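## Task

Find the patch panel that sits under the switch whose ports have red covers. Pull the cable out of port 21 (ports counted 1 to 24 starting from the left) and hang its cord on the nearest cable-manager ring to the left of that port; the plug itself may dangle. Do not pull any other plug out, and do not shift one outward, since that alone can fail the task. At the end every other plug must still be latched in its port with its latch lever raised, and every cable must still pass through the manager rings it runs through. No cable may be sharply kinked or wrapped around another. The robot must not fall or be left leaning, or the task fails.

## Robot and tools

ROBOT. The base can drive in any direction and carries a column about 1.7 m high. A carriage slides up and down it (lift_m) and holds two identical six-joint arms, each with a two-finger gripper. The arm bases sit roughly 0.57 m + lift_m above the floor, and the carriage extends about 0.15 m below them. A hand reaches up to 0.78 m from its shoulder but only about 0.38 m below the arm base. The hand is about 0.16 m long and 0.1 m wide (0.14 m when open). The wrist camera sticks out 0.11 m to one side of joint 6's axis. Fingertips narrow to about 0.005 m thick and 0.02 m wide. Parked joints 1 to 6 are 0, 0.05, 0.05, 1.45, 0, 0; parked, the robot is about 0.85 m wide and 0.65 m long. Cameras: carriage_camera faces forward, tilted about 20 degrees down (wide view, about 91 degrees vertical). left_wrist_camera and right_wrist_camera look out beyond the fingertips (about 65 degrees). Images are 896x504 pixels.

FRAMES. All positions are in metres. Base frame: origin on the floor below the base centre, x forward, y left, z up. left_hand and right_hand are the midpoint between each hand's pads, given in the base frame. quat_wxyz rotates base axes into hand axes: the hand's z runs along the fingers and its y is the opening direction. A hand pointing straight up with joints 1, 5 and 6 at zero reads (1, 0, 0, 0). The odometry frame is the base frame as it was when the scene began. base_odometry counts only wheel rotation, so slip shows up as travel. Its heading is in rad, left positive, between -3.142 and 3.142, and drifts a degree or two after turns or long strafes.

move. Each call holds one action: "base", "joints" or both, plus optional "speeds", "min_time_s" and "cameras". Motions begin together. "base" holds exactly one key, and each is an offset from where the base last reported itself: translate_m (forward positive, -2 to 2 m), strafe_m (left positive, -2 to 2 m) or rotate_rad (counter-clockwise positive, -6.3 to 6.3 rad). "joints" maps separate named keys to absolute targets; there is no list, and each arm has its own keys:
- lift_m: 0 to 1 m.
- left_joint1_rad / right_joint1_rad: -2.617 to 3.054 rad. Turns the arm about the vertical; 0 is forward, positive is left.
- joint2: 0 to 3.141 rad, the shoulder. 0 puts the upper arm level pointing back, 1.57 upright, 3.14 level pointing forward.
- joint3: 0 to 3.141 rad, the elbow. 0 is folded, 3.14 is straight.
- joint4: -1.57 to 1.57 rad, wrist pitch. Positive raises the fingertips.
- joint5: -1.57 to 1.57 rad, wrist yaw. Positive swings the tips right, the opposite sense to joint 1.
- joint6: -2.094 to 2.094 rad, roll about the fingers. Positive is clockwise as seen from the forearm.
- left_gripper_m / right_gripper_m: pad gap, 0 to 0.093 m.
Some keys have a "done" tolerance: lift_m ±0.004, joint1 ±0.02, joint2 ±0.105, joint3 ±0.06, joint4 ±0.04, joint5 ±0.025, joint6 ±0.02, gripper ±0.004. "speeds" caps top speed for that action only: translate_m and strafe_m 0.02 to 0.5 m/s, rotate_rad 0.05 to 1.57 rad/s, lift_m 0.08 to 0.25 m/s (the maxima are the defaults). "min_time_s" (0.1 to 8 s) sets the shortest duration of each arm and gripper motion and straightens hand paths. "cameras" is a list drawn from carriage_camera, left_wrist_camera, right_wrist_camera and all; leaving it out means all, and [] means none. An action lasts at most 15 s; a drive is cut off at 14 s ("time_out"). Joints you omit may still be chasing old targets. A move with no action just reports state, including what other results leave out: the scene number and temperature changes under 5 °C. An unknown key makes a call invalid, and later calls still run. An out-of-range value is refused, and then the reply's later move, wait and finished_scene calls are skipped. The same skipping happens when a stop interrupts or blocks a call.

wait: seconds 0 to 10, then returns state and images. zoom_image: camera plus region [x0, y0, x1, y1] in that camera's latest full image, at most 504x504 pixels, origin top-left. finished_scene: scene 1 or 2. It cannot be undone, the goal must hold without the robot, and later calls act on the next scene.

RESULTS. The "pictures" line gives the image order; frames may lag the state slightly. The "move" line reads done or the worst status. base_status and joint_status can read:
- done: for the base, only that the wheels turned the commanded amount.
- off_target: resting short and perhaps still pushing.
- contact_stop or time_out: the target is dropped and the joint holds where it stopped.
- not_followed: after "joint command not followed", when a self-collision check withheld an arm.
- limit_stop_at_motor_heat.
on_its_own lists uncommanded behaviour, and "held at" there is a target. motor_effort is a percentage of maximum, with the action's peak in brackets; readings are noisy and can be off by up to half. Joint torques follow joint_positions order; joints 1 to 3 wrap at ±28 N m. Motor temperatures give one block per arm, with the gripper last.

CAUTIONS. The simulation keeps running while you think, holding the last command. Reported hand positions can be off, usually higher than truth, more so at long reach. Arms have no contact stop: a blocked arm keeps pushing, then snaps to its target once free. Use slow base speeds near the rack, and back off about 0.2 m if a drive stalls. Never reverse under a table edge. Tipping is likeliest with a high carriage, stretched arms, pulling, or abrupt stops; only images reveal a lean. Keep the arms from striking or squeezing each other, including one gripper closing on the other's fingers. If both are withheld, free one at a time, turning joint 1 away. Arms held outstretched heat up: MOTOR HOT appears at 75 °C, and at 100 °C the arm goes limp for 30 to 60 s. Park the arm to cool it. Do not pull neighbouring plugs, drop things, slam or knock objects to the floor. To release a grip, command a gap well above the reading.

Each tool is called after ">>>" in YAML: its name, and indented under it one key for each argument.

## Session

>>> move:

Scene clock: 0.00 s.
Joint torques (N m): no reading
Motor temperatures (°C): left_arm=[33 32 39 40 32 27 32] | right_arm=[32 33 36 42 30 29 28]
base_odometry: x=+0.000 y=+0.000 heading=+0.000
base_status: not commanded
joint_positions: lift_m=+0.300 left_joint1_rad=+0.018 left_joint2_rad=+0.059 left_joint3_rad=+0.035 left_joint4_rad=+1.448 left_joint5_rad=+0.041 left_joint6_rad=-0.034 left_gripper_m=+0.09396 right_joint1_rad=-0.010 right_joint2_rad=+0.046 right_joint3_rad=+0.034 right_joint4_rad=+1.434 right_joint5_rad=+0.012 right_joint6_rad=-0.025 right_gripper_m=+0.09396
joint_status: not commanded
motor_effort: lift_m=+39 drive_wheels=-1
left_hand: x=+0.2657 y=+0.3135 z=+1.3104 quat_wxyz=(+0.997, +0.018, +0.073, -0.010) (m; base frame)
right_hand: x=+0.2657 y=-0.3223 z=+1.3098 quat_wxyz=(+0.997, +0.006, +0.075, -0.018) (m; base frame)
pictures: carriage_camera, left_wrist_camera, right_wrist_camera

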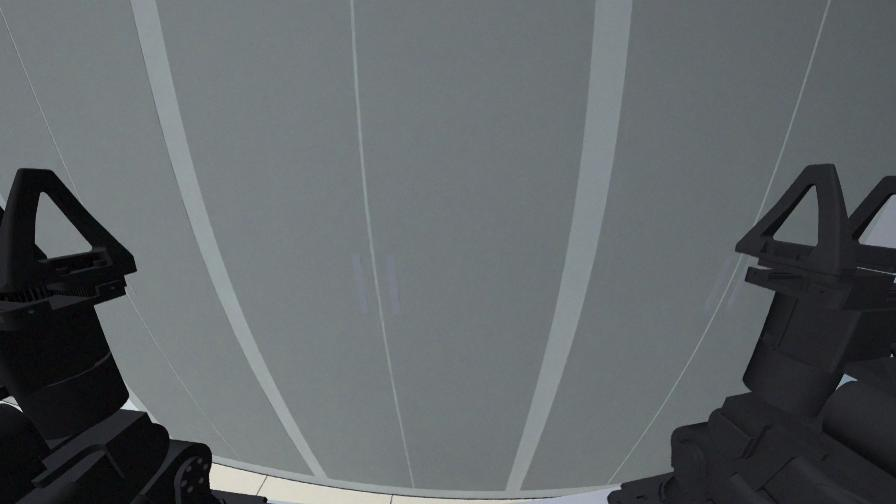

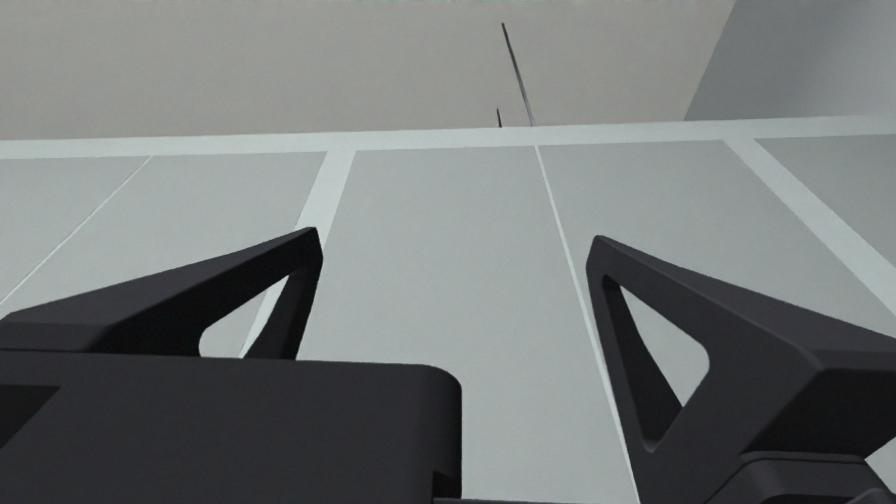

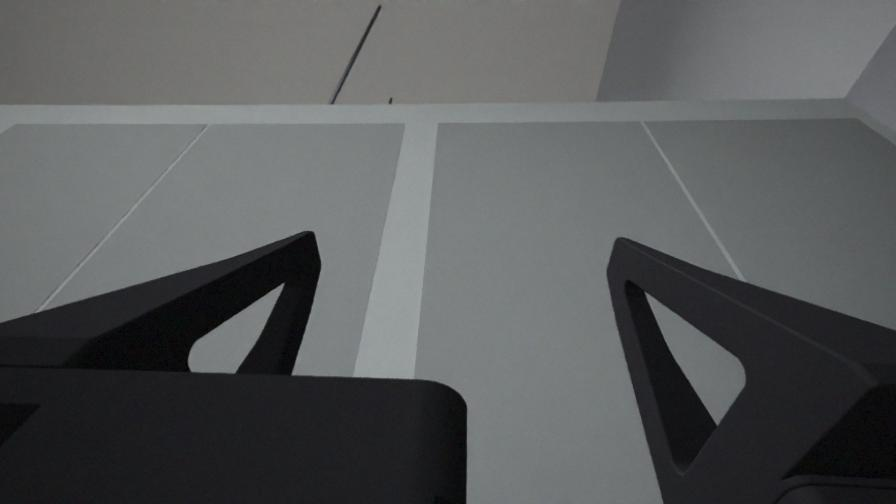

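>>> move:
  base: {"rotate_rad": 1.2}
  speeds: {"rotate_rad": 0.6}
  cameras: ["carriage_camera"]

>>> move:
  base: {"rotate_rad": 1.2}
  speeds: {"rotate_rad": 0.6}
  cameras: ["carriage_camera"]

>>> move:
  base: {"rotate_rad": 1.2}
  speeds: {"rotate_rad": 0.6}
  cameras: ["carriage_camera"]

>>> move:
  base: {"rotate_rad": 1.2}
  speeds: {"rotate_rad": 0.6}
  cameras: ["carriage_camera"]

Scene clock: 3.43 s.
Joint torques (N m): left_arm=[-0.51 4.57 6.13 -0.08 0.03 0.06] | right_arm=[0.2 3.75 6.2 -0.28 0.01 -0.16]
move: done
base_odometry: x=+0.000 y=+0.000 heading=+1.200
base_status: done
joint_positions: lift_m=+0.300 left_joint1_rad=+0.018 left_joint2_rad=+0.059 left_joint3_rad=+0.035 left_joint4_rad=+1.447 left_joint5_rad=+0.041 left_joint6_rad=-0.034 left_gripper_m=+0.09396 right_joint1_rad=-0.010 right_joint2_rad=+0.046 right_joint3_rad=+0.034 right_joint4_rad=+1.434 right_joint5_rad=+0.012 right_joint6_rad=-0.025 right_gripper_m=+0.09396
joint_status: not commanded
motor_effort: lift_m=+39(40) drive_wheels=+4(14)
left_hand: x=+0.2660 y=+0.3135 z=+1.3104 quat_wxyz=(+0.997, +0.018, +0.074, -0.010) (m; base frame)
right_hand: x=+0.2657 y=-0.3223 z=+1.3098 quat_wxyz=(+0.997, +0.006, +0.075, -0.018) (m; base frame)
pictures: carriage_camera

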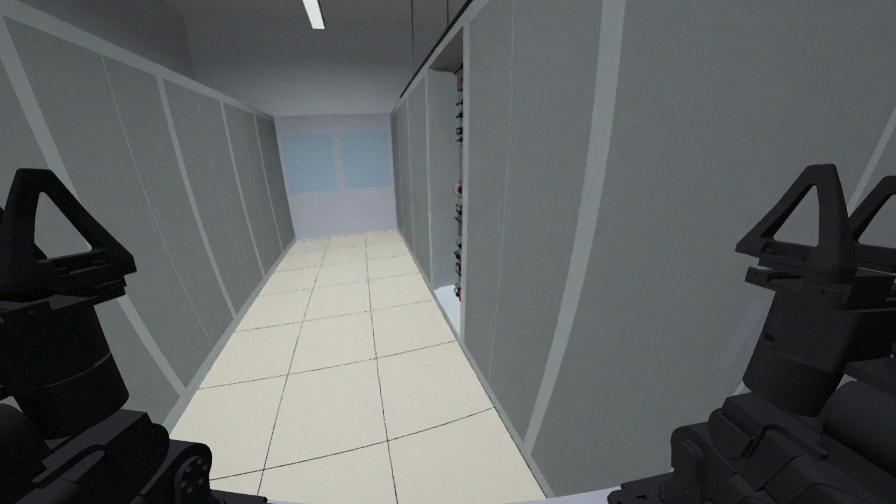

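Scene clock: 6.50 s.
Joint torques (N m): left_arm=[-0.53 4.59 6.2 -0.08 0.04 0.04] | right_arm=[0.2 3.75 6.2 -0.29 0.01 -0.16]
move: done
base_odometry: x=+0.000 y=+0.000 heading=+2.399
base_status: done
joint_positions: lift_m=+0.300 left_joint1_rad=+0.018 left_joint2_rad=+0.059 left_joint3_rad=+0.035 left_joint4_rad=+1.447 left_joint5_rad=+0.041 left_joint6_rad=-0.034 left_gripper_m=+0.09396 right_joint1_rad=-0.010 right_joint2_rad=+0.046 right_joint3_rad=+0.034 right_joint4_rad=+1.434 right_joint5_rad=+0.012 right_joint6_rad=-0.025 right_gripper_m=+0.09396
joint_status: not commanded
motor_effort: lift_m=+39(39) drive_wheels=+5(13)
left_hand: x=+0.2660 y=+0.3135 z=+1.3104 quat_wxyz=(+0.997, +0.018, +0.074, -0.010) (m; base frame)
right_hand: x=+0.2657 y=-0.3223 z=+1.3098 quat_wxyz=(+0.997, +0.006, +0.075, -0.018) (m; base frame)
pictures: carriage_camera

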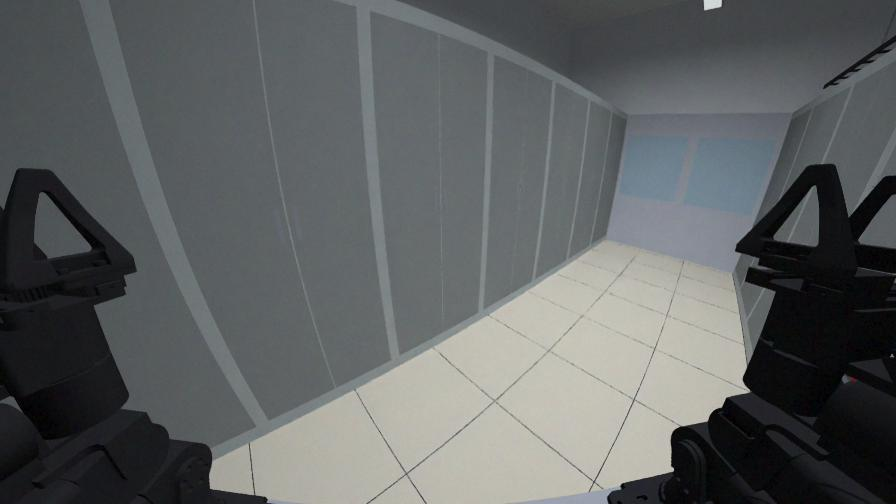

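Scene clock: 9.57 s.
Joint torques (N m): left_arm=[-0.55 4.49 6.09 -0.07 0.02 0.04] | right_arm=[0.2 3.77 6.19 -0.29 0.01 -0.16]
move: done
base_odometry: x=+0.000 y=+0.000 heading=-2.684
base_status: done
joint_positions: lift_m=+0.300 left_joint1_rad=+0.018 left_joint2_rad=+0.059 left_joint3_rad=+0.035 left_joint4_rad=+1.447 left_joint5_rad=+0.041 left_joint6_rad=-0.034 left_gripper_m=+0.09396 right_joint1_rad=-0.010 right_joint2_rad=+0.046 right_joint3_rad=+0.034 right_joint4_rad=+1.434 right_joint5_rad=+0.012 right_joint6_rad=-0.025 right_gripper_m=+0.09396
joint_status: not commanded
motor_effort: lift_m=+39(40) drive_wheels=+5(14)
left_hand: x=+0.2660 y=+0.3135 z=+1.3104 quat_wxyz=(+0.997, +0.018, +0.074, -0.010) (m; base frame)
right_hand: x=+0.2657 y=-0.3223 z=+1.3098 quat_wxyz=(+0.997, +0.006, +0.075, -0.018) (m; base frame)
pictures: carriage_camera

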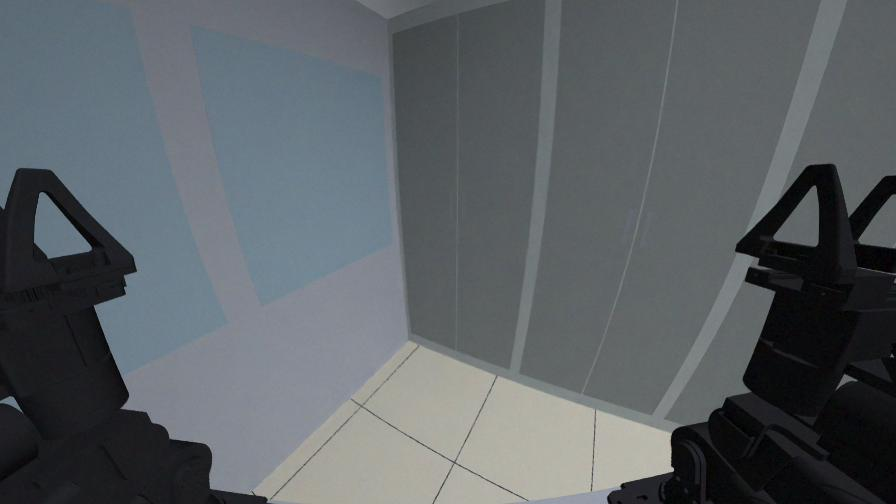

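Scene clock: 12.63 s.
Joint torques (N m): left_arm=[-0.44 4.4 6.27 -0.1 0.03 0.04] | right_arm=[0.18 3.73 6.2 -0.29 0 -0.17]
move: done
base_odometry: x=+0.000 y=+0.000 heading=-1.485
base_status: done
joint_positions: lift_m=+0.300 left_joint1_rad=+0.018 left_joint2_rad=+0.059 left_joint3_rad=+0.035 left_joint4_rad=+1.447 left_joint5_rad=+0.041 left_joint6_rad=-0.034 left_gripper_m=+0.09396 right_joint1_rad=-0.010 right_joint2_rad=+0.046 right_joint3_rad=+0.034 right_joint4_rad=+1.434 right_joint5_rad=+0.012 right_joint6_rad=-0.025 right_gripper_m=+0.09396
joint_status: not commanded
motor_effort: lift_m=+39(40) drive_wheels=+5(13)
left_hand: x=+0.2660 y=+0.3135 z=+1.3104 quat_wxyz=(+0.997, +0.018, +0.074, -0.010) (m; base frame)
right_hand: x=+0.2657 y=-0.3223 z=+1.3098 quat_wxyz=(+0.997, +0.006, +0.075, -0.018) (m; base frame)
pictures: carriage_camera

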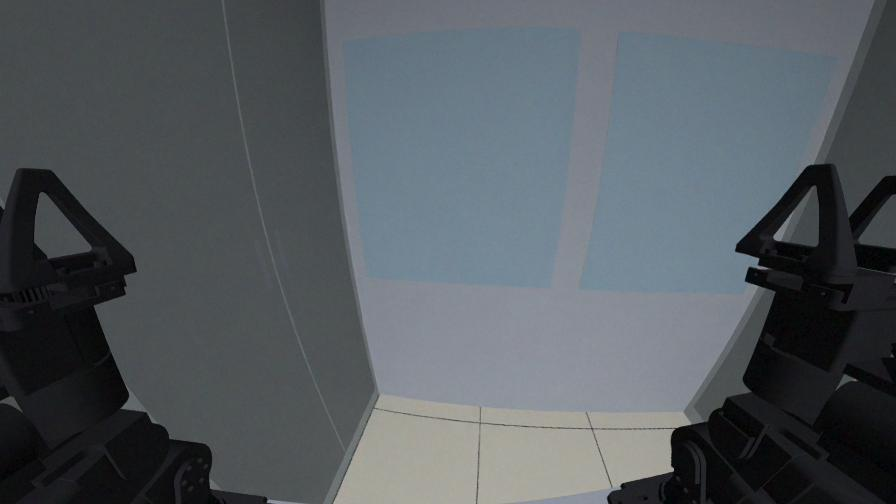

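>>> move:
  base: {"rotate_rad": 1.485}
  speeds: {"rotate_rad": 0.8}
  cameras: []

>>> move:
  base: {"strafe_m": 1.5}
  speeds: {"strafe_m": 0.3}
  cameras: ["carriage_camera"]

Scene clock: 16.10 s.
Joint torques (N m): left_arm=[-0.39 4.45 6.24 -0.1 0.04 0.04] | right_arm=[0.2 3.75 6.2 -0.29 0.01 -0.16]
move: done
base_odometry: x=+0.000 y=+0.000 heading=+0.000
base_status: done
joint_positions: lift_m=+0.300 left_joint1_rad=+0.018 left_joint2_rad=+0.059 left_joint3_rad=+0.035 left_joint4_rad=+1.446 left_joint5_rad=+0.041 left_joint6_rad=-0.034 left_gripper_m=+0.09397 right_joint1_rad=-0.010 right_joint2_rad=+0.046 right_joint3_rad=+0.034 right_joint4_rad=+1.434 right_joint5_rad=+0.012 right_joint6_rad=-0.025 right_gripper_m=+0.09397
joint_status: not commanded
motor_effort: lift_m=+39(40) drive_wheels=+5(13)
left_hand: x=+0.2661 y=+0.3135 z=+1.3103 quat_wxyz=(+0.997, +0.018, +0.074, -0.010) (m; base frame)
right_hand: x=+0.2656 y=-0.3223 z=+1.3098 quat_wxyz=(+0.997, +0.006, +0.075, -0.018) (m; base frame)
pictures: none
No camera images: "cameras" was empty.

Scene clock: 22.60 s.
Joint torques (N m): left_arm=[-0.5 4.45 6.19 -0.1 0.01 0.04] | right_arm=[0.17 3.75 6.19 -0.29 0.01 -0.16]
move: done
base_odometry: x=-0.001 y=+1.500 heading=+0.001
base_status: done
joint_positions: lift_m=+0.300 left_joint1_rad=+0.018 left_joint2_rad=+0.059 left_joint3_rad=+0.035 left_joint4_rad=+1.446 left_joint5_rad=+0.041 left_joint6_rad=-0.034 left_gripper_m=+0.09397 right_joint1_rad=-0.010 right_joint2_rad=+0.046 right_joint3_rad=+0.034 right_joint4_rad=+1.434 right_joint5_rad=+0.012 right_joint6_rad=-0.025 right_gripper_m=+0.09397
joint_status: not commanded
motor_effort: lift_m=+39(39) drive_wheels=-7(17)
left_hand: x=+0.2661 y=+0.3135 z=+1.3103 quat_wxyz=(+0.997, +0.018, +0.074, -0.010) (m; base frame)
right_hand: x=+0.2656 y=-0.3223 z=+1.3098 quat_wxyz=(+0.997, +0.006, +0.075, -0.018) (m; base frame)
pictures: carriage_camera

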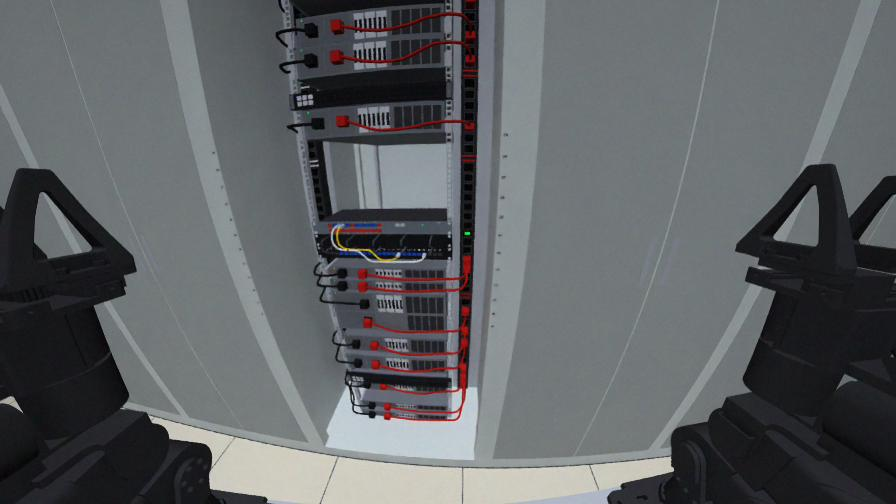

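>>> zoom_image:
  camera: "carriage_camera"
  region: [290, 190, 490, 290]

>>> zoom_image:
  camera: "carriage_camera"
  region: [310, 215, 390, 265]

>>> zoom_image:
  camera: "carriage_camera"
  region: [380, 215, 460, 265]

Scaled by 2.520 from the camera's 896x504 image, which has a finer 1280x720 frame.

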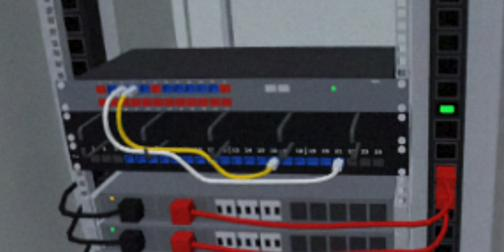

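Scaled by 6.300 from the camera's 896x504 image, which has a finer 1280x720 frame.

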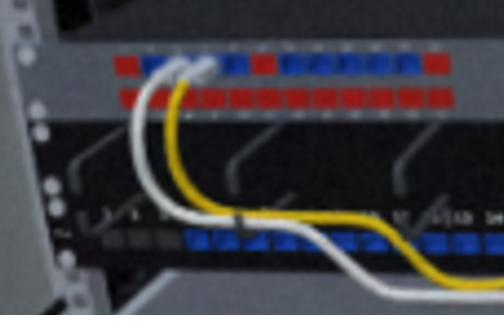

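Scaled by 6.300 from the camera's 896x504 image, which has a finer 1280x720 frame.

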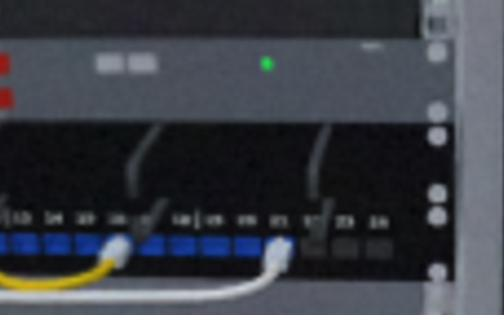

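>>> move:
  base: {"strafe_m": 0.3}
  speeds: {"strafe_m": 0.3}
  joints: {"right_joint2_rad": 1.0, "right_joint3_rad": 1.0, "right_joint4_rad": 0.0}
  min_time_s: 2.5

Scene clock: 26.73 s.
Joint torques (N m): left_arm=[-0.59 4.41 6.23 -0.09 0.04 0.1] | right_arm=[0.18 -2.04 10.26 2.04 0.02 -0.16]
move: done
base_odometry: x=-0.002 y=+1.800 heading=+0.002
base_status: done
joint_positions: lift_m=+0.300 left_joint1_rad=+0.017 left_joint2_rad=+0.059 left_joint3_rad=+0.035 left_joint4_rad=+1.447 left_joint5_rad=+0.041 left_joint6_rad=-0.034 left_gripper_m=+0.09397 right_joint1_rad=-0.009 right_joint2_rad=+0.993 right_joint3_rad=+0.975 right_joint4_rad=+0.020 right_joint5_rad=+0.012 right_joint6_rad=-0.025 right_gripper_m=+0.09397
joint_status: all done
motor_effort: lift_m=+39(40) drive_wheels=-5(16)
left_hand: x=+0.2660 y=+0.3135 z=+1.3104 quat_wxyz=(+0.997, +0.018, +0.074, -0.010) (m; base frame)
right_hand: x=+0.5947 y=-0.3252 z=+1.2746 quat_wxyz=(+0.708, -0.001, +0.707, -0.016) (m; base frame)
pictures: carriage_camera, left_wrist_camera, right_wrist_camera

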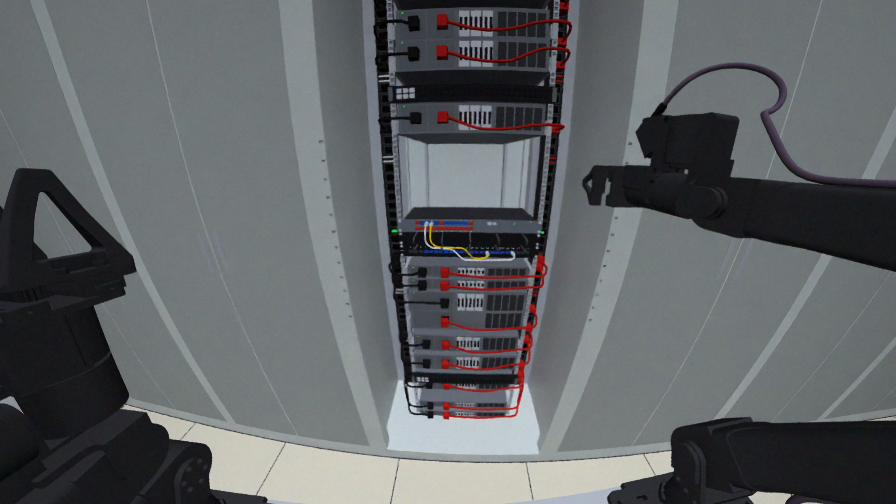

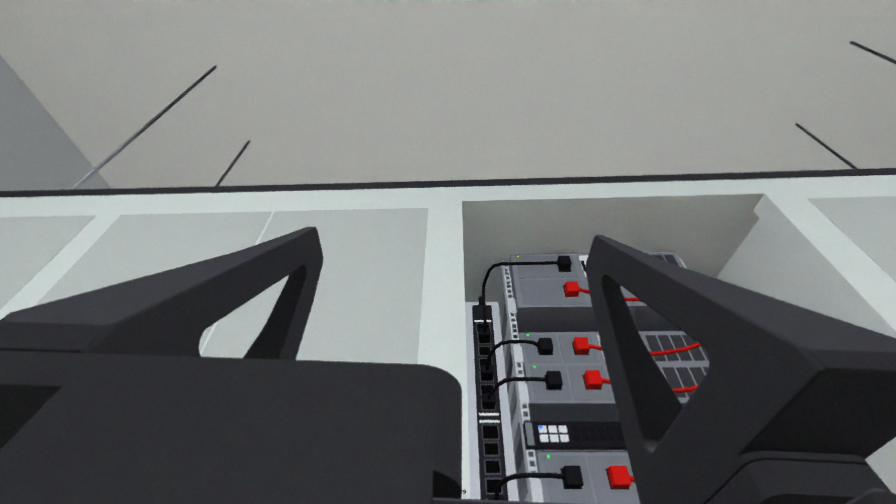

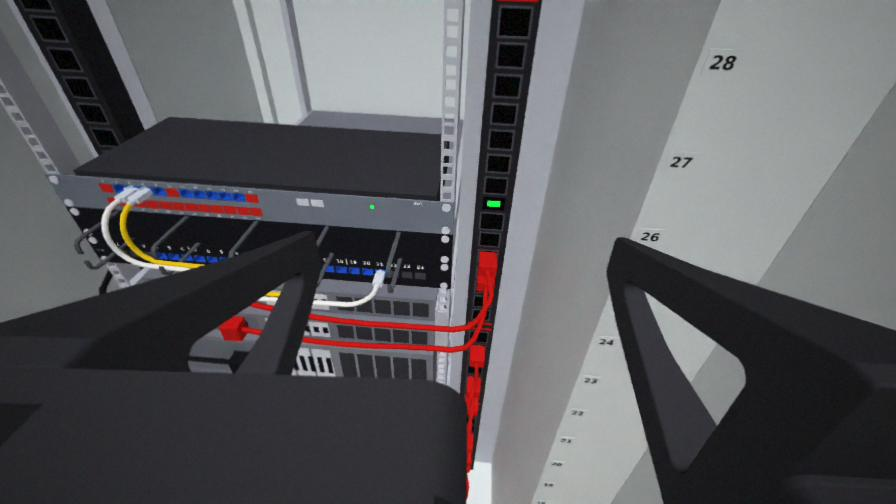

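>>> zoom_image:
  camera: "right_wrist_camera"
  region: [60, 160, 260, 310]

>>> zoom_image:
  camera: "right_wrist_camera"
  region: [280, 200, 460, 330]

>>> zoom_image:
  camera: "carriage_camera"
  region: [390, 200, 560, 290]

Scaled by 2.520 from the camera's 896x504 image, which has a finer 1280x720 frame.

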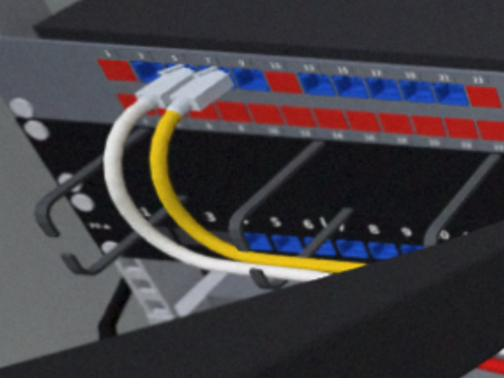

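Scaled by 2.800 from the camera's 896x504 image, which has a finer 1280x720 frame.

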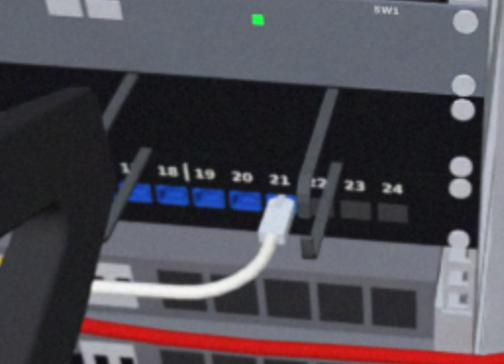

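Scaled by 2.965 from the camera's 896x504 image, which has a finer 1280x720 frame.

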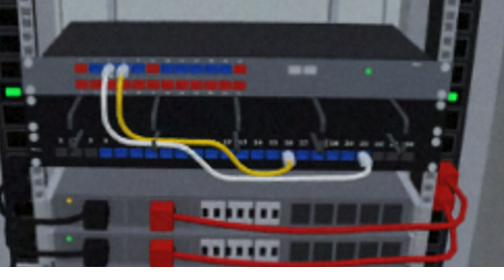

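>>> move:
  base: {"translate_m": 0.15}
  speeds: {"translate_m": 0.15}
  joints: {"lift_m": 0.12, "right_joint1_rad": 0.12, "right_joint2_rad": 0.86, "right_joint3_rad": 0.86, "right_joint4_rad": 0.0}
  min_time_s: 2
  cameras: ["carriage_camera","right_wrist_camera"]

>>> zoom_image:
  camera: "right_wrist_camera"
  region: [100, 100, 604, 384]

Scene clock: 31.40 s.
Joint torques (N m): left_arm=[-0.65 4.45 6.11 -0.11 0.05 0.05] | right_arm=[0.9 -2.51 7.04 2.23 0.02 -0.16]
move: done
base_odometry: x=+0.148 y=+1.801 heading=+0.002
base_status: done
joint_positions: lift_m=+0.120 left_joint1_rad=+0.017 left_joint2_rad=+0.059 left_joint3_rad=+0.035 left_joint4_rad=+1.447 left_joint5_rad=+0.041 left_joint6_rad=-0.034 left_gripper_m=+0.09397 right_joint1_rad=+0.113 right_joint2_rad=+0.869 right_joint3_rad=+0.873 right_joint4_rad=+0.002 right_joint5_rad=+0.012 right_joint6_rad=-0.025 right_gripper_m=+0.09397
joint_status: all done
motor_effort: lift_m=+39(40) drive_wheels=-3(11)
left_hand: x=+0.2658 y=+0.3134 z=+1.1304 quat_wxyz=(+0.997, +0.018, +0.074, -0.010) (m; base frame)
right_hand: x=+0.5652 y=-0.2835 z=+1.0818 quat_wxyz=(+0.709, -0.044, +0.703, +0.027) (m; base frame)
pictures: carriage_camera, right_wrist_camera

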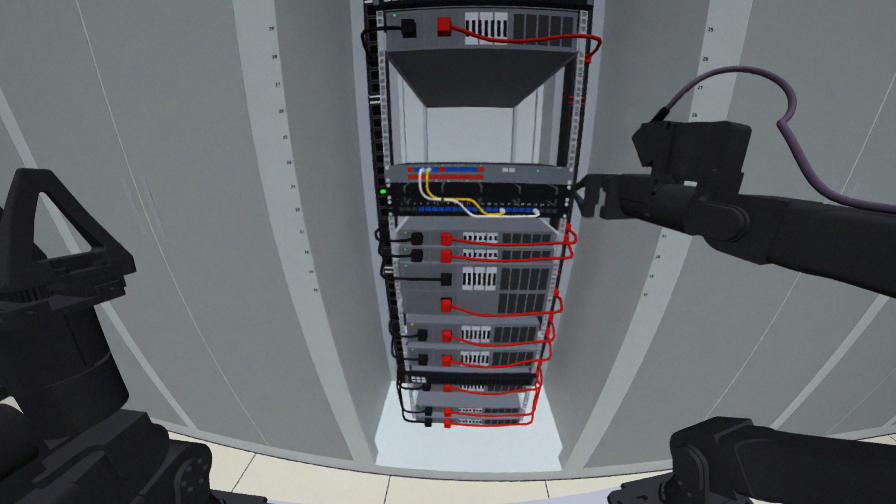

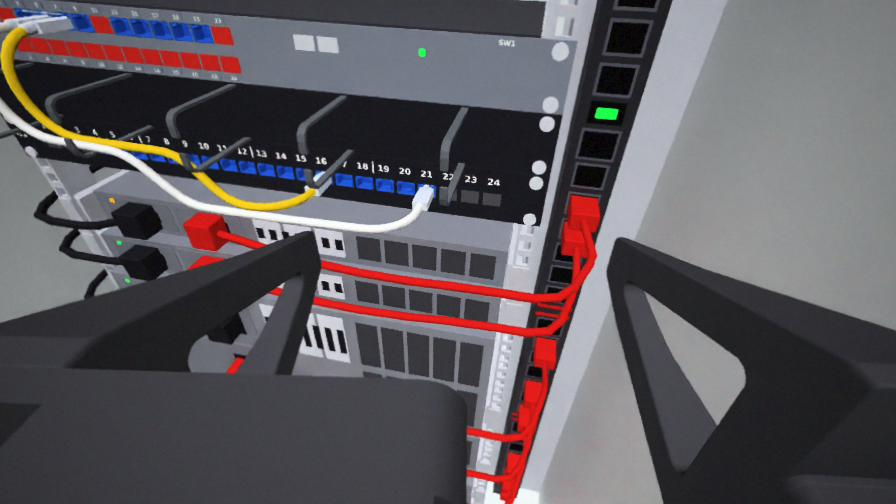

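Scaled by 1.000.

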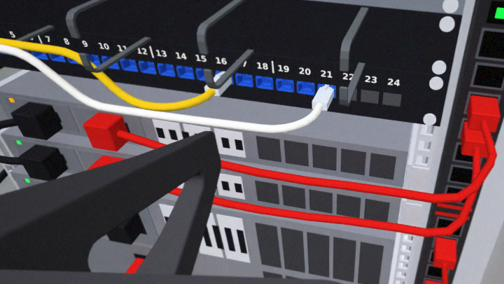

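>>> move:
  joints: {"right_joint1_rad": 0.19, "right_joint2_rad": 1.295, "right_joint3_rad": 0.886, "right_joint4_rad": 0.409, "right_joint5_rad": 0.19}
  min_time_s: 2.5
  cameras: ["carriage_camera","right_wrist_camera"]

>>> zoom_image:
  camera: "right_wrist_camera"
  region: [250, 80, 650, 305]

>>> zoom_image:
  camera: "carriage_camera"
  region: [390, 150, 590, 260]

Scene clock: 35.43 s.
Joint torques (N m): left_arm=[-0.5 4.55 6.22 -0.07 0.05 0.06] | right_arm=[0.88 -4.37 9.24 2.32 0.12 -0.16]
move: done
base_odometry: x=+0.148 y=+1.801 heading=+0.002
base_status: not commanded
joint_positions: lift_m=+0.120 left_joint1_rad=+0.017 left_joint2_rad=+0.059 left_joint3_rad=+0.035 left_joint4_rad=+1.447 left_joint5_rad=+0.041 left_joint6_rad=-0.034 left_gripper_m=+0.09397 right_joint1_rad=+0.183 right_joint2_rad=+1.284 right_joint3_rad=+0.873 right_joint4_rad=+0.403 right_joint5_rad=+0.180 right_joint6_rad=-0.025 right_gripper_m=+0.09397
joint_status: all done
motor_effort: lift_m=+39(40) drive_wheels=-4(5)
left_hand: x=+0.2658 y=+0.3134 z=+1.1304 quat_wxyz=(+0.997, +0.018, +0.074, -0.010) (m; base frame)
right_hand: x=+0.6623 y=-0.2707 z=+1.0260 quat_wxyz=(+0.704, -0.010, +0.710, -0.008) (m; base frame)
pictures: carriage_camera, right_wrist_camera

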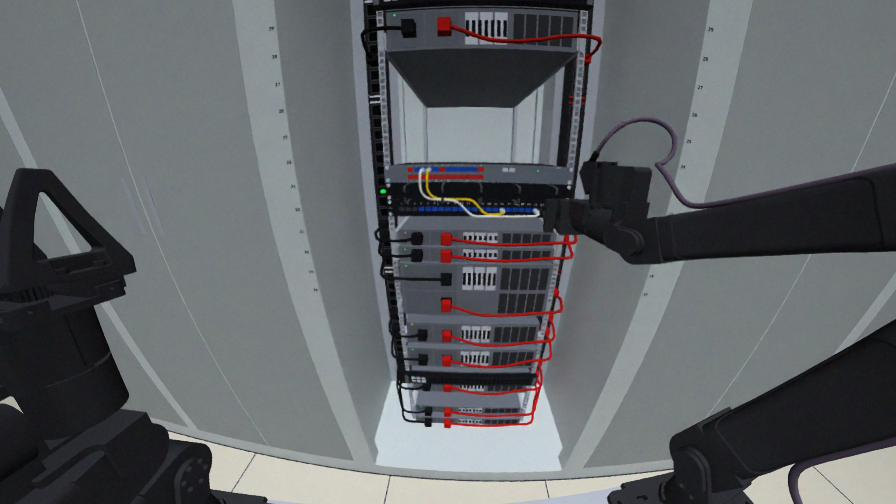

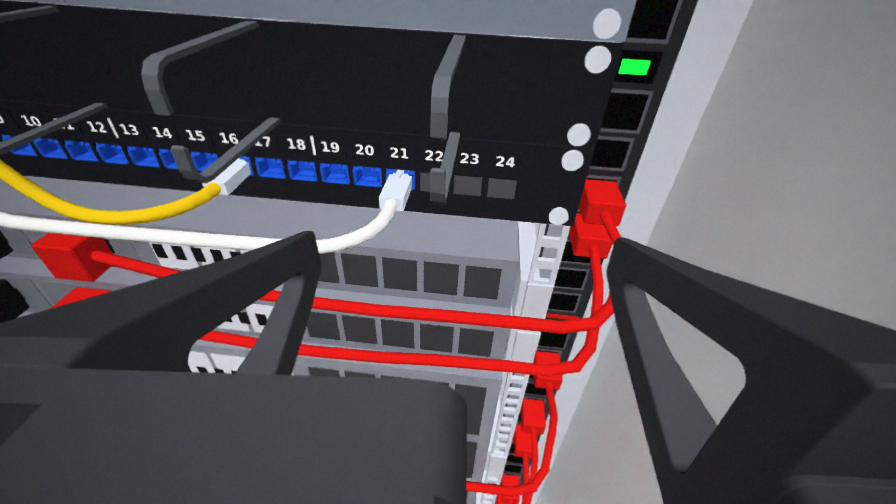

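Scaled by 1.260 from the camera's 896x504 image, which has a finer 1280x720 frame.

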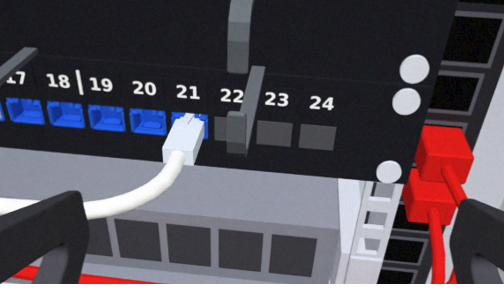

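Scaled by 2.520 from the camera's 896x504 image, which has a finer 1280x720 frame.

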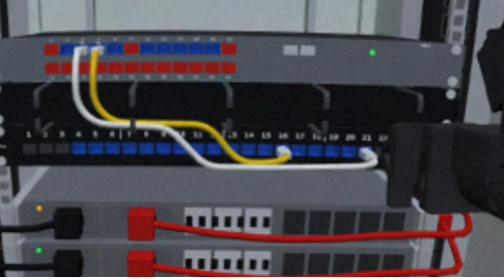

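>>> zoom_image:
  camera: "right_wrist_camera"
  region: [350, 120, 470, 240]

>>> zoom_image:
  camera: "right_wrist_camera"
  region: [140, 100, 290, 220]

Scaled by 4.200 from the camera's 896x504 image, which has a finer 1280x720 frame.

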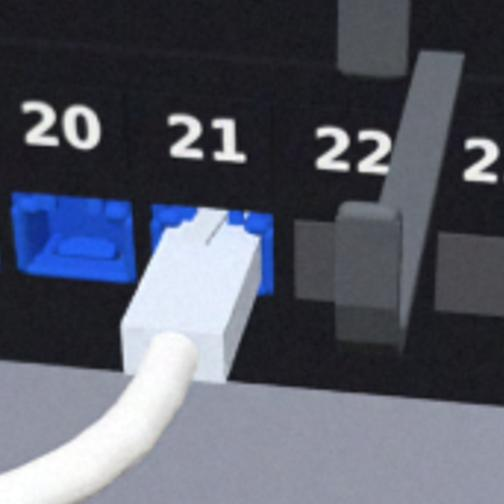

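Scaled by 3.360 from the camera's 896x504 image, which has a finer 1280x720 frame.

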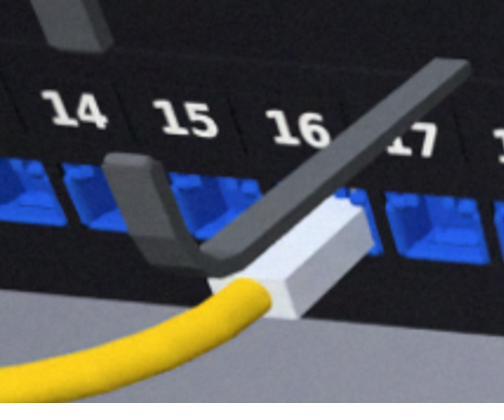

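>>> move:
  joints: {"right_joint1_rad": 0.308, "right_joint2_rad": 1.355, "right_joint3_rad": 0.812, "right_joint4_rad": 0.55, "right_joint5_rad": 0.31, "right_joint6_rad": 1.57, "right_gripper_m": 0.05}
  min_time_s: 2.5
  cameras: ["carriage_camera","right_wrist_camera"]

>>> zoom_image:
  camera: "right_wrist_camera"
  region: [250, 80, 650, 305]

Scene clock: 40.33 s.
Joint torques (N m): left_arm=[-0.43 4.41 6.09 -0.1 0.02 0.06] | right_arm=[0.91 -4.66 6.84 2.26 0.11 -0.11]
move: done
base_odometry: x=+0.148 y=+1.801 heading=+0.002
base_status: not commanded
joint_positions: lift_m=+0.120 left_joint1_rad=+0.017 left_joint2_rad=+0.059 left_joint3_rad=+0.035 left_joint4_rad=+1.447 left_joint5_rad=+0.041 left_joint6_rad=-0.034 left_gripper_m=+0.09397 right_joint1_rad=+0.301 right_joint2_rad=+1.344 right_joint3_rad=+0.825 right_joint4_rad=+0.544 right_joint5_rad=+0.300 right_joint6_rad=+1.556 right_gripper_m=+0.05008
joint_status: all done
motor_effort: lift_m=+39(40) drive_wheels=-4(6)
left_hand: x=+0.2658 y=+0.3134 z=+1.1304 quat_wxyz=(+0.997, +0.018, +0.074, -0.010) (m; base frame)
right_hand: x=+0.6635 y=-0.2374 z=+1.0113 quat_wxyz=(+0.507, +0.492, +0.496, +0.504) (m; base frame)
pictures: carriage_camera, right_wrist_camera

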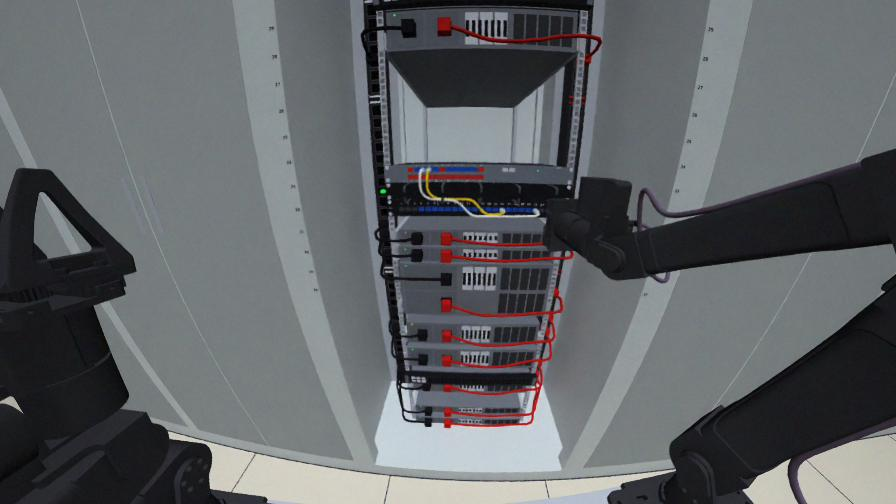

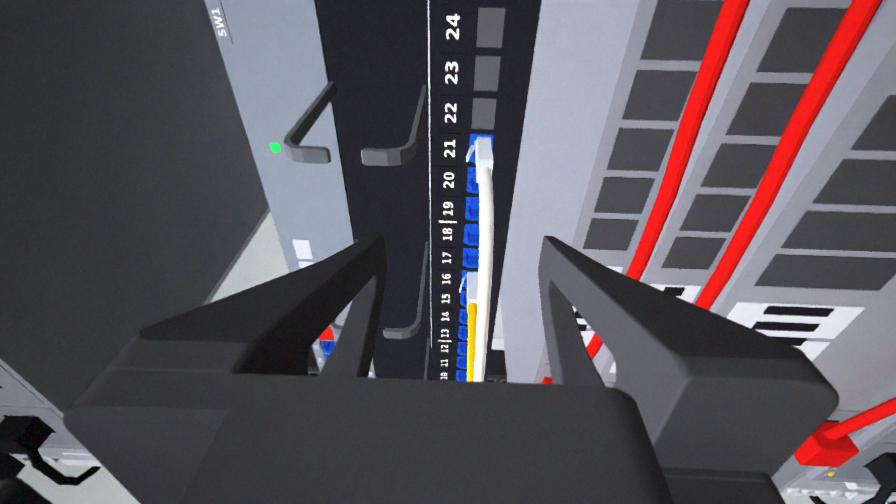

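Scaled by 1.260 from the camera's 896x504 image, which has a finer 1280x720 frame.

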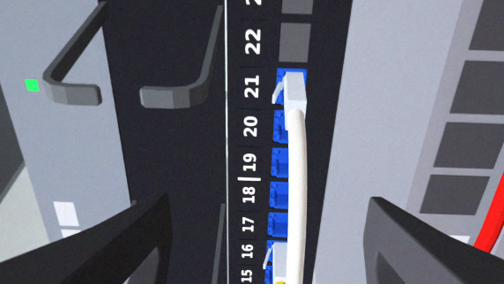

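>>> move:
  joints: {"right_joint1_rad": 0.295, "right_joint2_rad": 1.573, "right_joint3_rad": 0.995, "right_joint4_rad": 0.58, "right_joint5_rad": 0.30, "right_gripper_m": 0.034}
  min_time_s: 2.5
  cameras: ["right_wrist_camera"]

>>> zoom_image:
  camera: "right_wrist_camera"
  region: [300, 80, 620, 260]

Scene clock: 43.80 s.
Joint torques (N m): left_arm=[-0.46 4.38 6.32 -0.1 0.03 0.04] | right_arm=[-0.4 -6.39 9.88 2.25 0.03 -0.12]
move: done
base_odometry: x=+0.148 y=+1.801 heading=+0.002
base_status: not commanded
joint_positions: lift_m=+0.120 left_joint1_rad=+0.017 left_joint2_rad=+0.059 left_joint3_rad=+0.035 left_joint4_rad=+1.447 left_joint5_rad=+0.041 left_joint6_rad=-0.034 left_gripper_m=+0.09397 right_joint1_rad=+0.301 right_joint2_rad=+1.559 right_joint3_rad=+0.970 right_joint4_rad=+0.574 right_joint5_rad=+0.300 right_joint6_rad=+1.558 right_gripper_m=+0.03408
joint_status: all done
motor_effort: lift_m=+39(40) drive_wheels=-3(5)
left_hand: x=+0.2658 y=+0.3134 z=+1.1304 quat_wxyz=(+0.997, +0.018, +0.074, -0.010) (m; base frame)
right_hand: x=+0.7121 y=-0.2223 z=+0.9920 quat_wxyz=(+0.501, +0.499, +0.508, +0.493) (m; base frame)
pictures: right_wrist_camera

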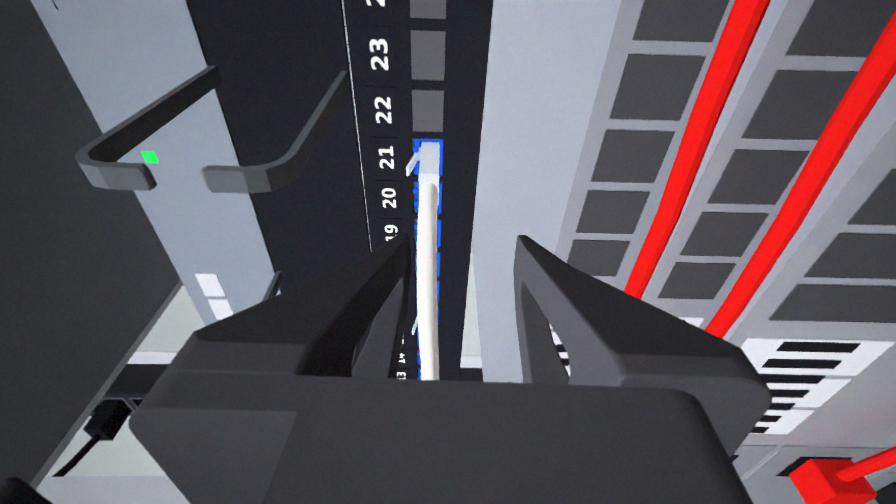

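Scaled by 1.575 from the camera's 896x504 image, which has a finer 1280x720 frame.

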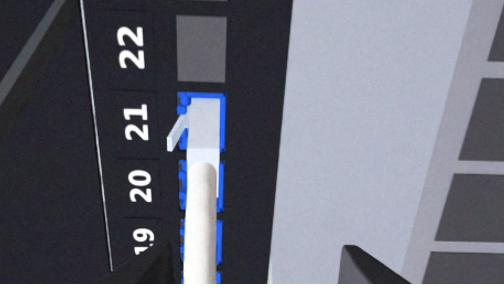

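>>> move:
  joints: {"right_joint1_rad": 0.245, "right_joint2_rad": 1.643, "right_joint3_rad": 1.092, "right_joint4_rad": 0.565, "right_joint5_rad": 0.245}
  min_time_s: 2.5
  cameras: ["right_wrist_camera"]

>>> zoom_image:
  camera: "right_wrist_camera"
  region: [300, 80, 620, 260]

Scene clock: 47.53 s.
Joint torques (N m): left_arm=[-0.64 4.52 6.15 -0.09 0.01 0.07] | right_arm=[-0.61 -7.02 9.98 2.08 -0.06 -0.12]
move: done
base_odometry: x=+0.148 y=+1.801 heading=+0.002
base_status: not commanded
joint_positions: lift_m=+0.120 left_joint1_rad=+0.017 left_joint2_rad=+0.059 left_joint3_rad=+0.035 left_joint4_rad=+1.447 left_joint5_rad=+0.041 left_joint6_rad=-0.034 left_gripper_m=+0.09397 right_joint1_rad=+0.253 right_joint2_rad=+1.628 right_joint3_rad=+1.067 right_joint4_rad=+0.575 right_joint5_rad=+0.254 right_joint6_rad=+1.558 right_gripper_m=+0.03408
joint_status: all done
motor_effort: lift_m=+39(40) drive_wheels=-3(5)
left_hand: x=+0.2658 y=+0.3134 z=+1.1304 quat_wxyz=(+0.997, +0.018, +0.074, -0.010) (m; base frame)
right_hand: x=+0.7362 y=-0.2326 z=+1.0049 quat_wxyz=(+0.506, +0.494, +0.499, +0.501) (m; base frame)
pictures: right_wrist_camera

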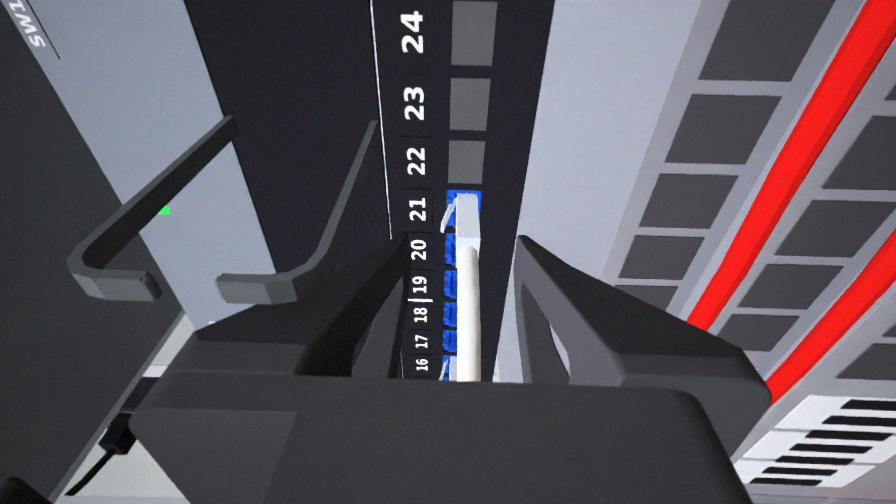

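Scaled by 1.575 from the camera's 896x504 image, which has a finer 1280x720 frame.

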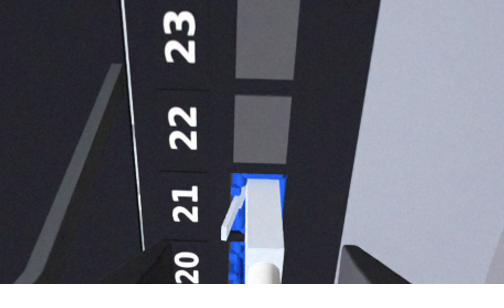

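>>> move:
  joints: {"right_joint1_rad": 0.322, "right_joint2_rad": 1.747, "right_joint3_rad": 1.212, "right_joint4_rad": 0.535, "right_joint5_rad": 0.522}
  min_time_s: 3
  cameras: ["right_wrist_camera"]

>>> zoom_image:
  camera: "right_wrist_camera"
  region: [300, 120, 620, 300]

Scene clock: 52.23 s.
Joint torques (N m): left_arm=[-0.53 4.46 6.23 -0.11 0.04 0.04] | right_arm=[-0.55 -6.42 10.97 1.88 -0.07 -0.14]
Motor temperatures (°C): left_arm=[33 32 41 37 31 27 32] | right_arm=[32 34 41 45 30 29 28]
move: done
base_odometry: x=+0.148 y=+1.801 heading=+0.002
base_status: not commanded
joint_positions: lift_m=+0.120 left_joint1_rad=+0.017 left_joint2_rad=+0.059 left_joint3_rad=+0.035 left_joint4_rad=+1.447 left_joint5_rad=+0.041 left_joint6_rad=-0.034 left_gripper_m=+0.09397 right_joint1_rad=+0.330 right_joint2_rad=+1.717 right_joint3_rad=+1.174 right_joint4_rad=+0.553 right_joint5_rad=+0.531 right_joint6_rad=+1.560 right_gripper_m=+0.03408
joint_status: all done
motor_effort: lift_m=+39(40) drive_wheels=-4(5)
left_hand: x=+0.2658 y=+0.3134 z=+1.1304 quat_wxyz=(+0.997, +0.018, +0.074, -0.010) (m; base frame)
right_hand: x=+0.7485 y=-0.2333 z=+1.0061 quat_wxyz=(+0.552, +0.544, +0.447, +0.448) (m; base frame)
pictures: right_wrist_camera

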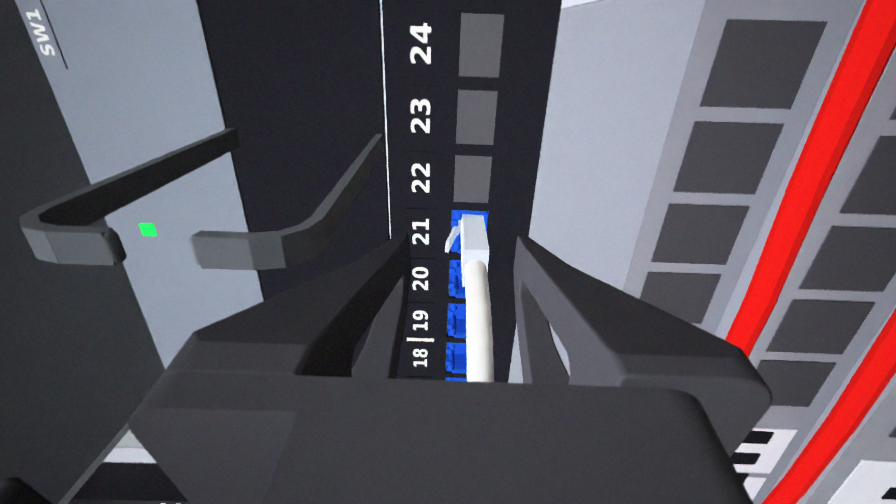

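Scaled by 1.575 from the camera's 896x504 image, which has a finer 1280x720 frame.

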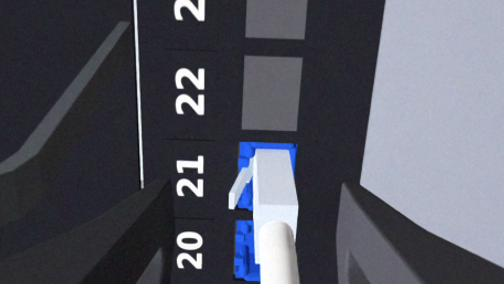

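>>> move:
  joints: {"right_joint1_rad": 0.315, "right_joint2_rad": 1.772, "right_joint3_rad": 1.241, "right_joint4_rad": 0.522, "right_joint5_rad": 0.515}
  min_time_s: 2
  cameras: ["right_wrist_camera"]

>>> zoom_image:
  camera: "right_wrist_camera"
  region: [300, 120, 620, 300]

Scene clock: 55.13 s.
Joint torques (N m): left_arm=[-0.39 4.56 6.19 -0.09 0.06 0.06] | right_arm=[-2 -4.96 12.18 1.86 -0.4 -0.18]
move: off_target
base_odometry: x=+0.148 y=+1.801 heading=+0.002
base_status: not commanded
joint_positions: lift_m=+0.120 left_joint1_rad=+0.017 left_joint2_rad=+0.059 left_joint3_rad=+0.035 left_joint4_rad=+1.447 left_joint5_rad=+0.041 left_joint6_rad=-0.034 left_gripper_m=+0.09397 right_joint1_rad=+0.338 right_joint2_rad=+1.725 right_joint3_rad=+1.189 right_joint4_rad=+0.539 right_joint5_rad=+0.560 right_joint6_rad=+1.563 right_gripper_m=+0.03407
joint_status: right_joint1_rad off_target (ended at +0.338, target +0.315); right_joint5_rad off_target (ended at +0.560, target +0.515); the others done
motor_effort: lift_m=+40(40) drive_wheels=+2(5)
left_hand: x=+0.2658 y=+0.3134 z=+1.1304 quat_wxyz=(+0.997, +0.018, +0.074, -0.010) (m; base frame)
right_hand: x=+0.7494 y=-0.2331 z=+1.0054 quat_wxyz=(+0.554, +0.550, +0.443, +0.440) (m; base frame)
pictures: right_wrist_camera

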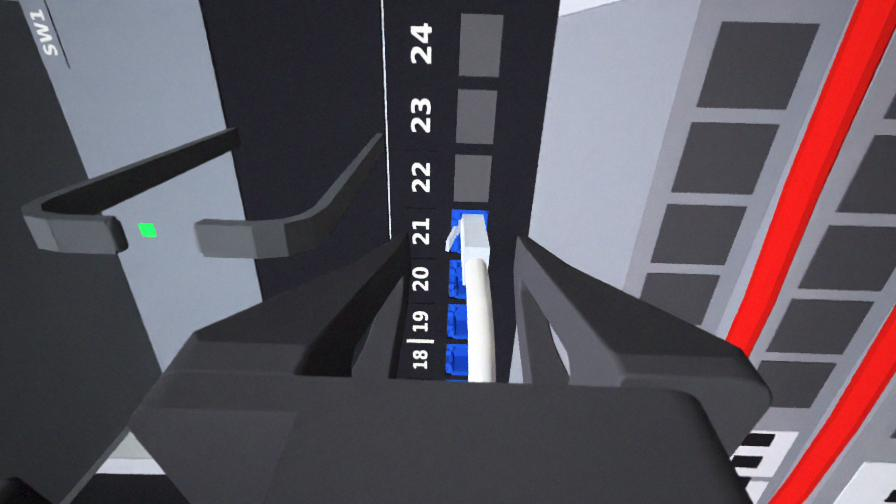

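Scaled by 1.575 from the camera's 896x504 image, which has a finer 1280x720 frame.

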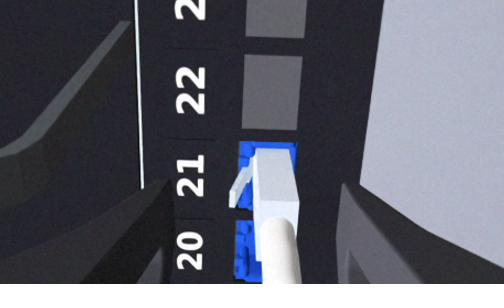

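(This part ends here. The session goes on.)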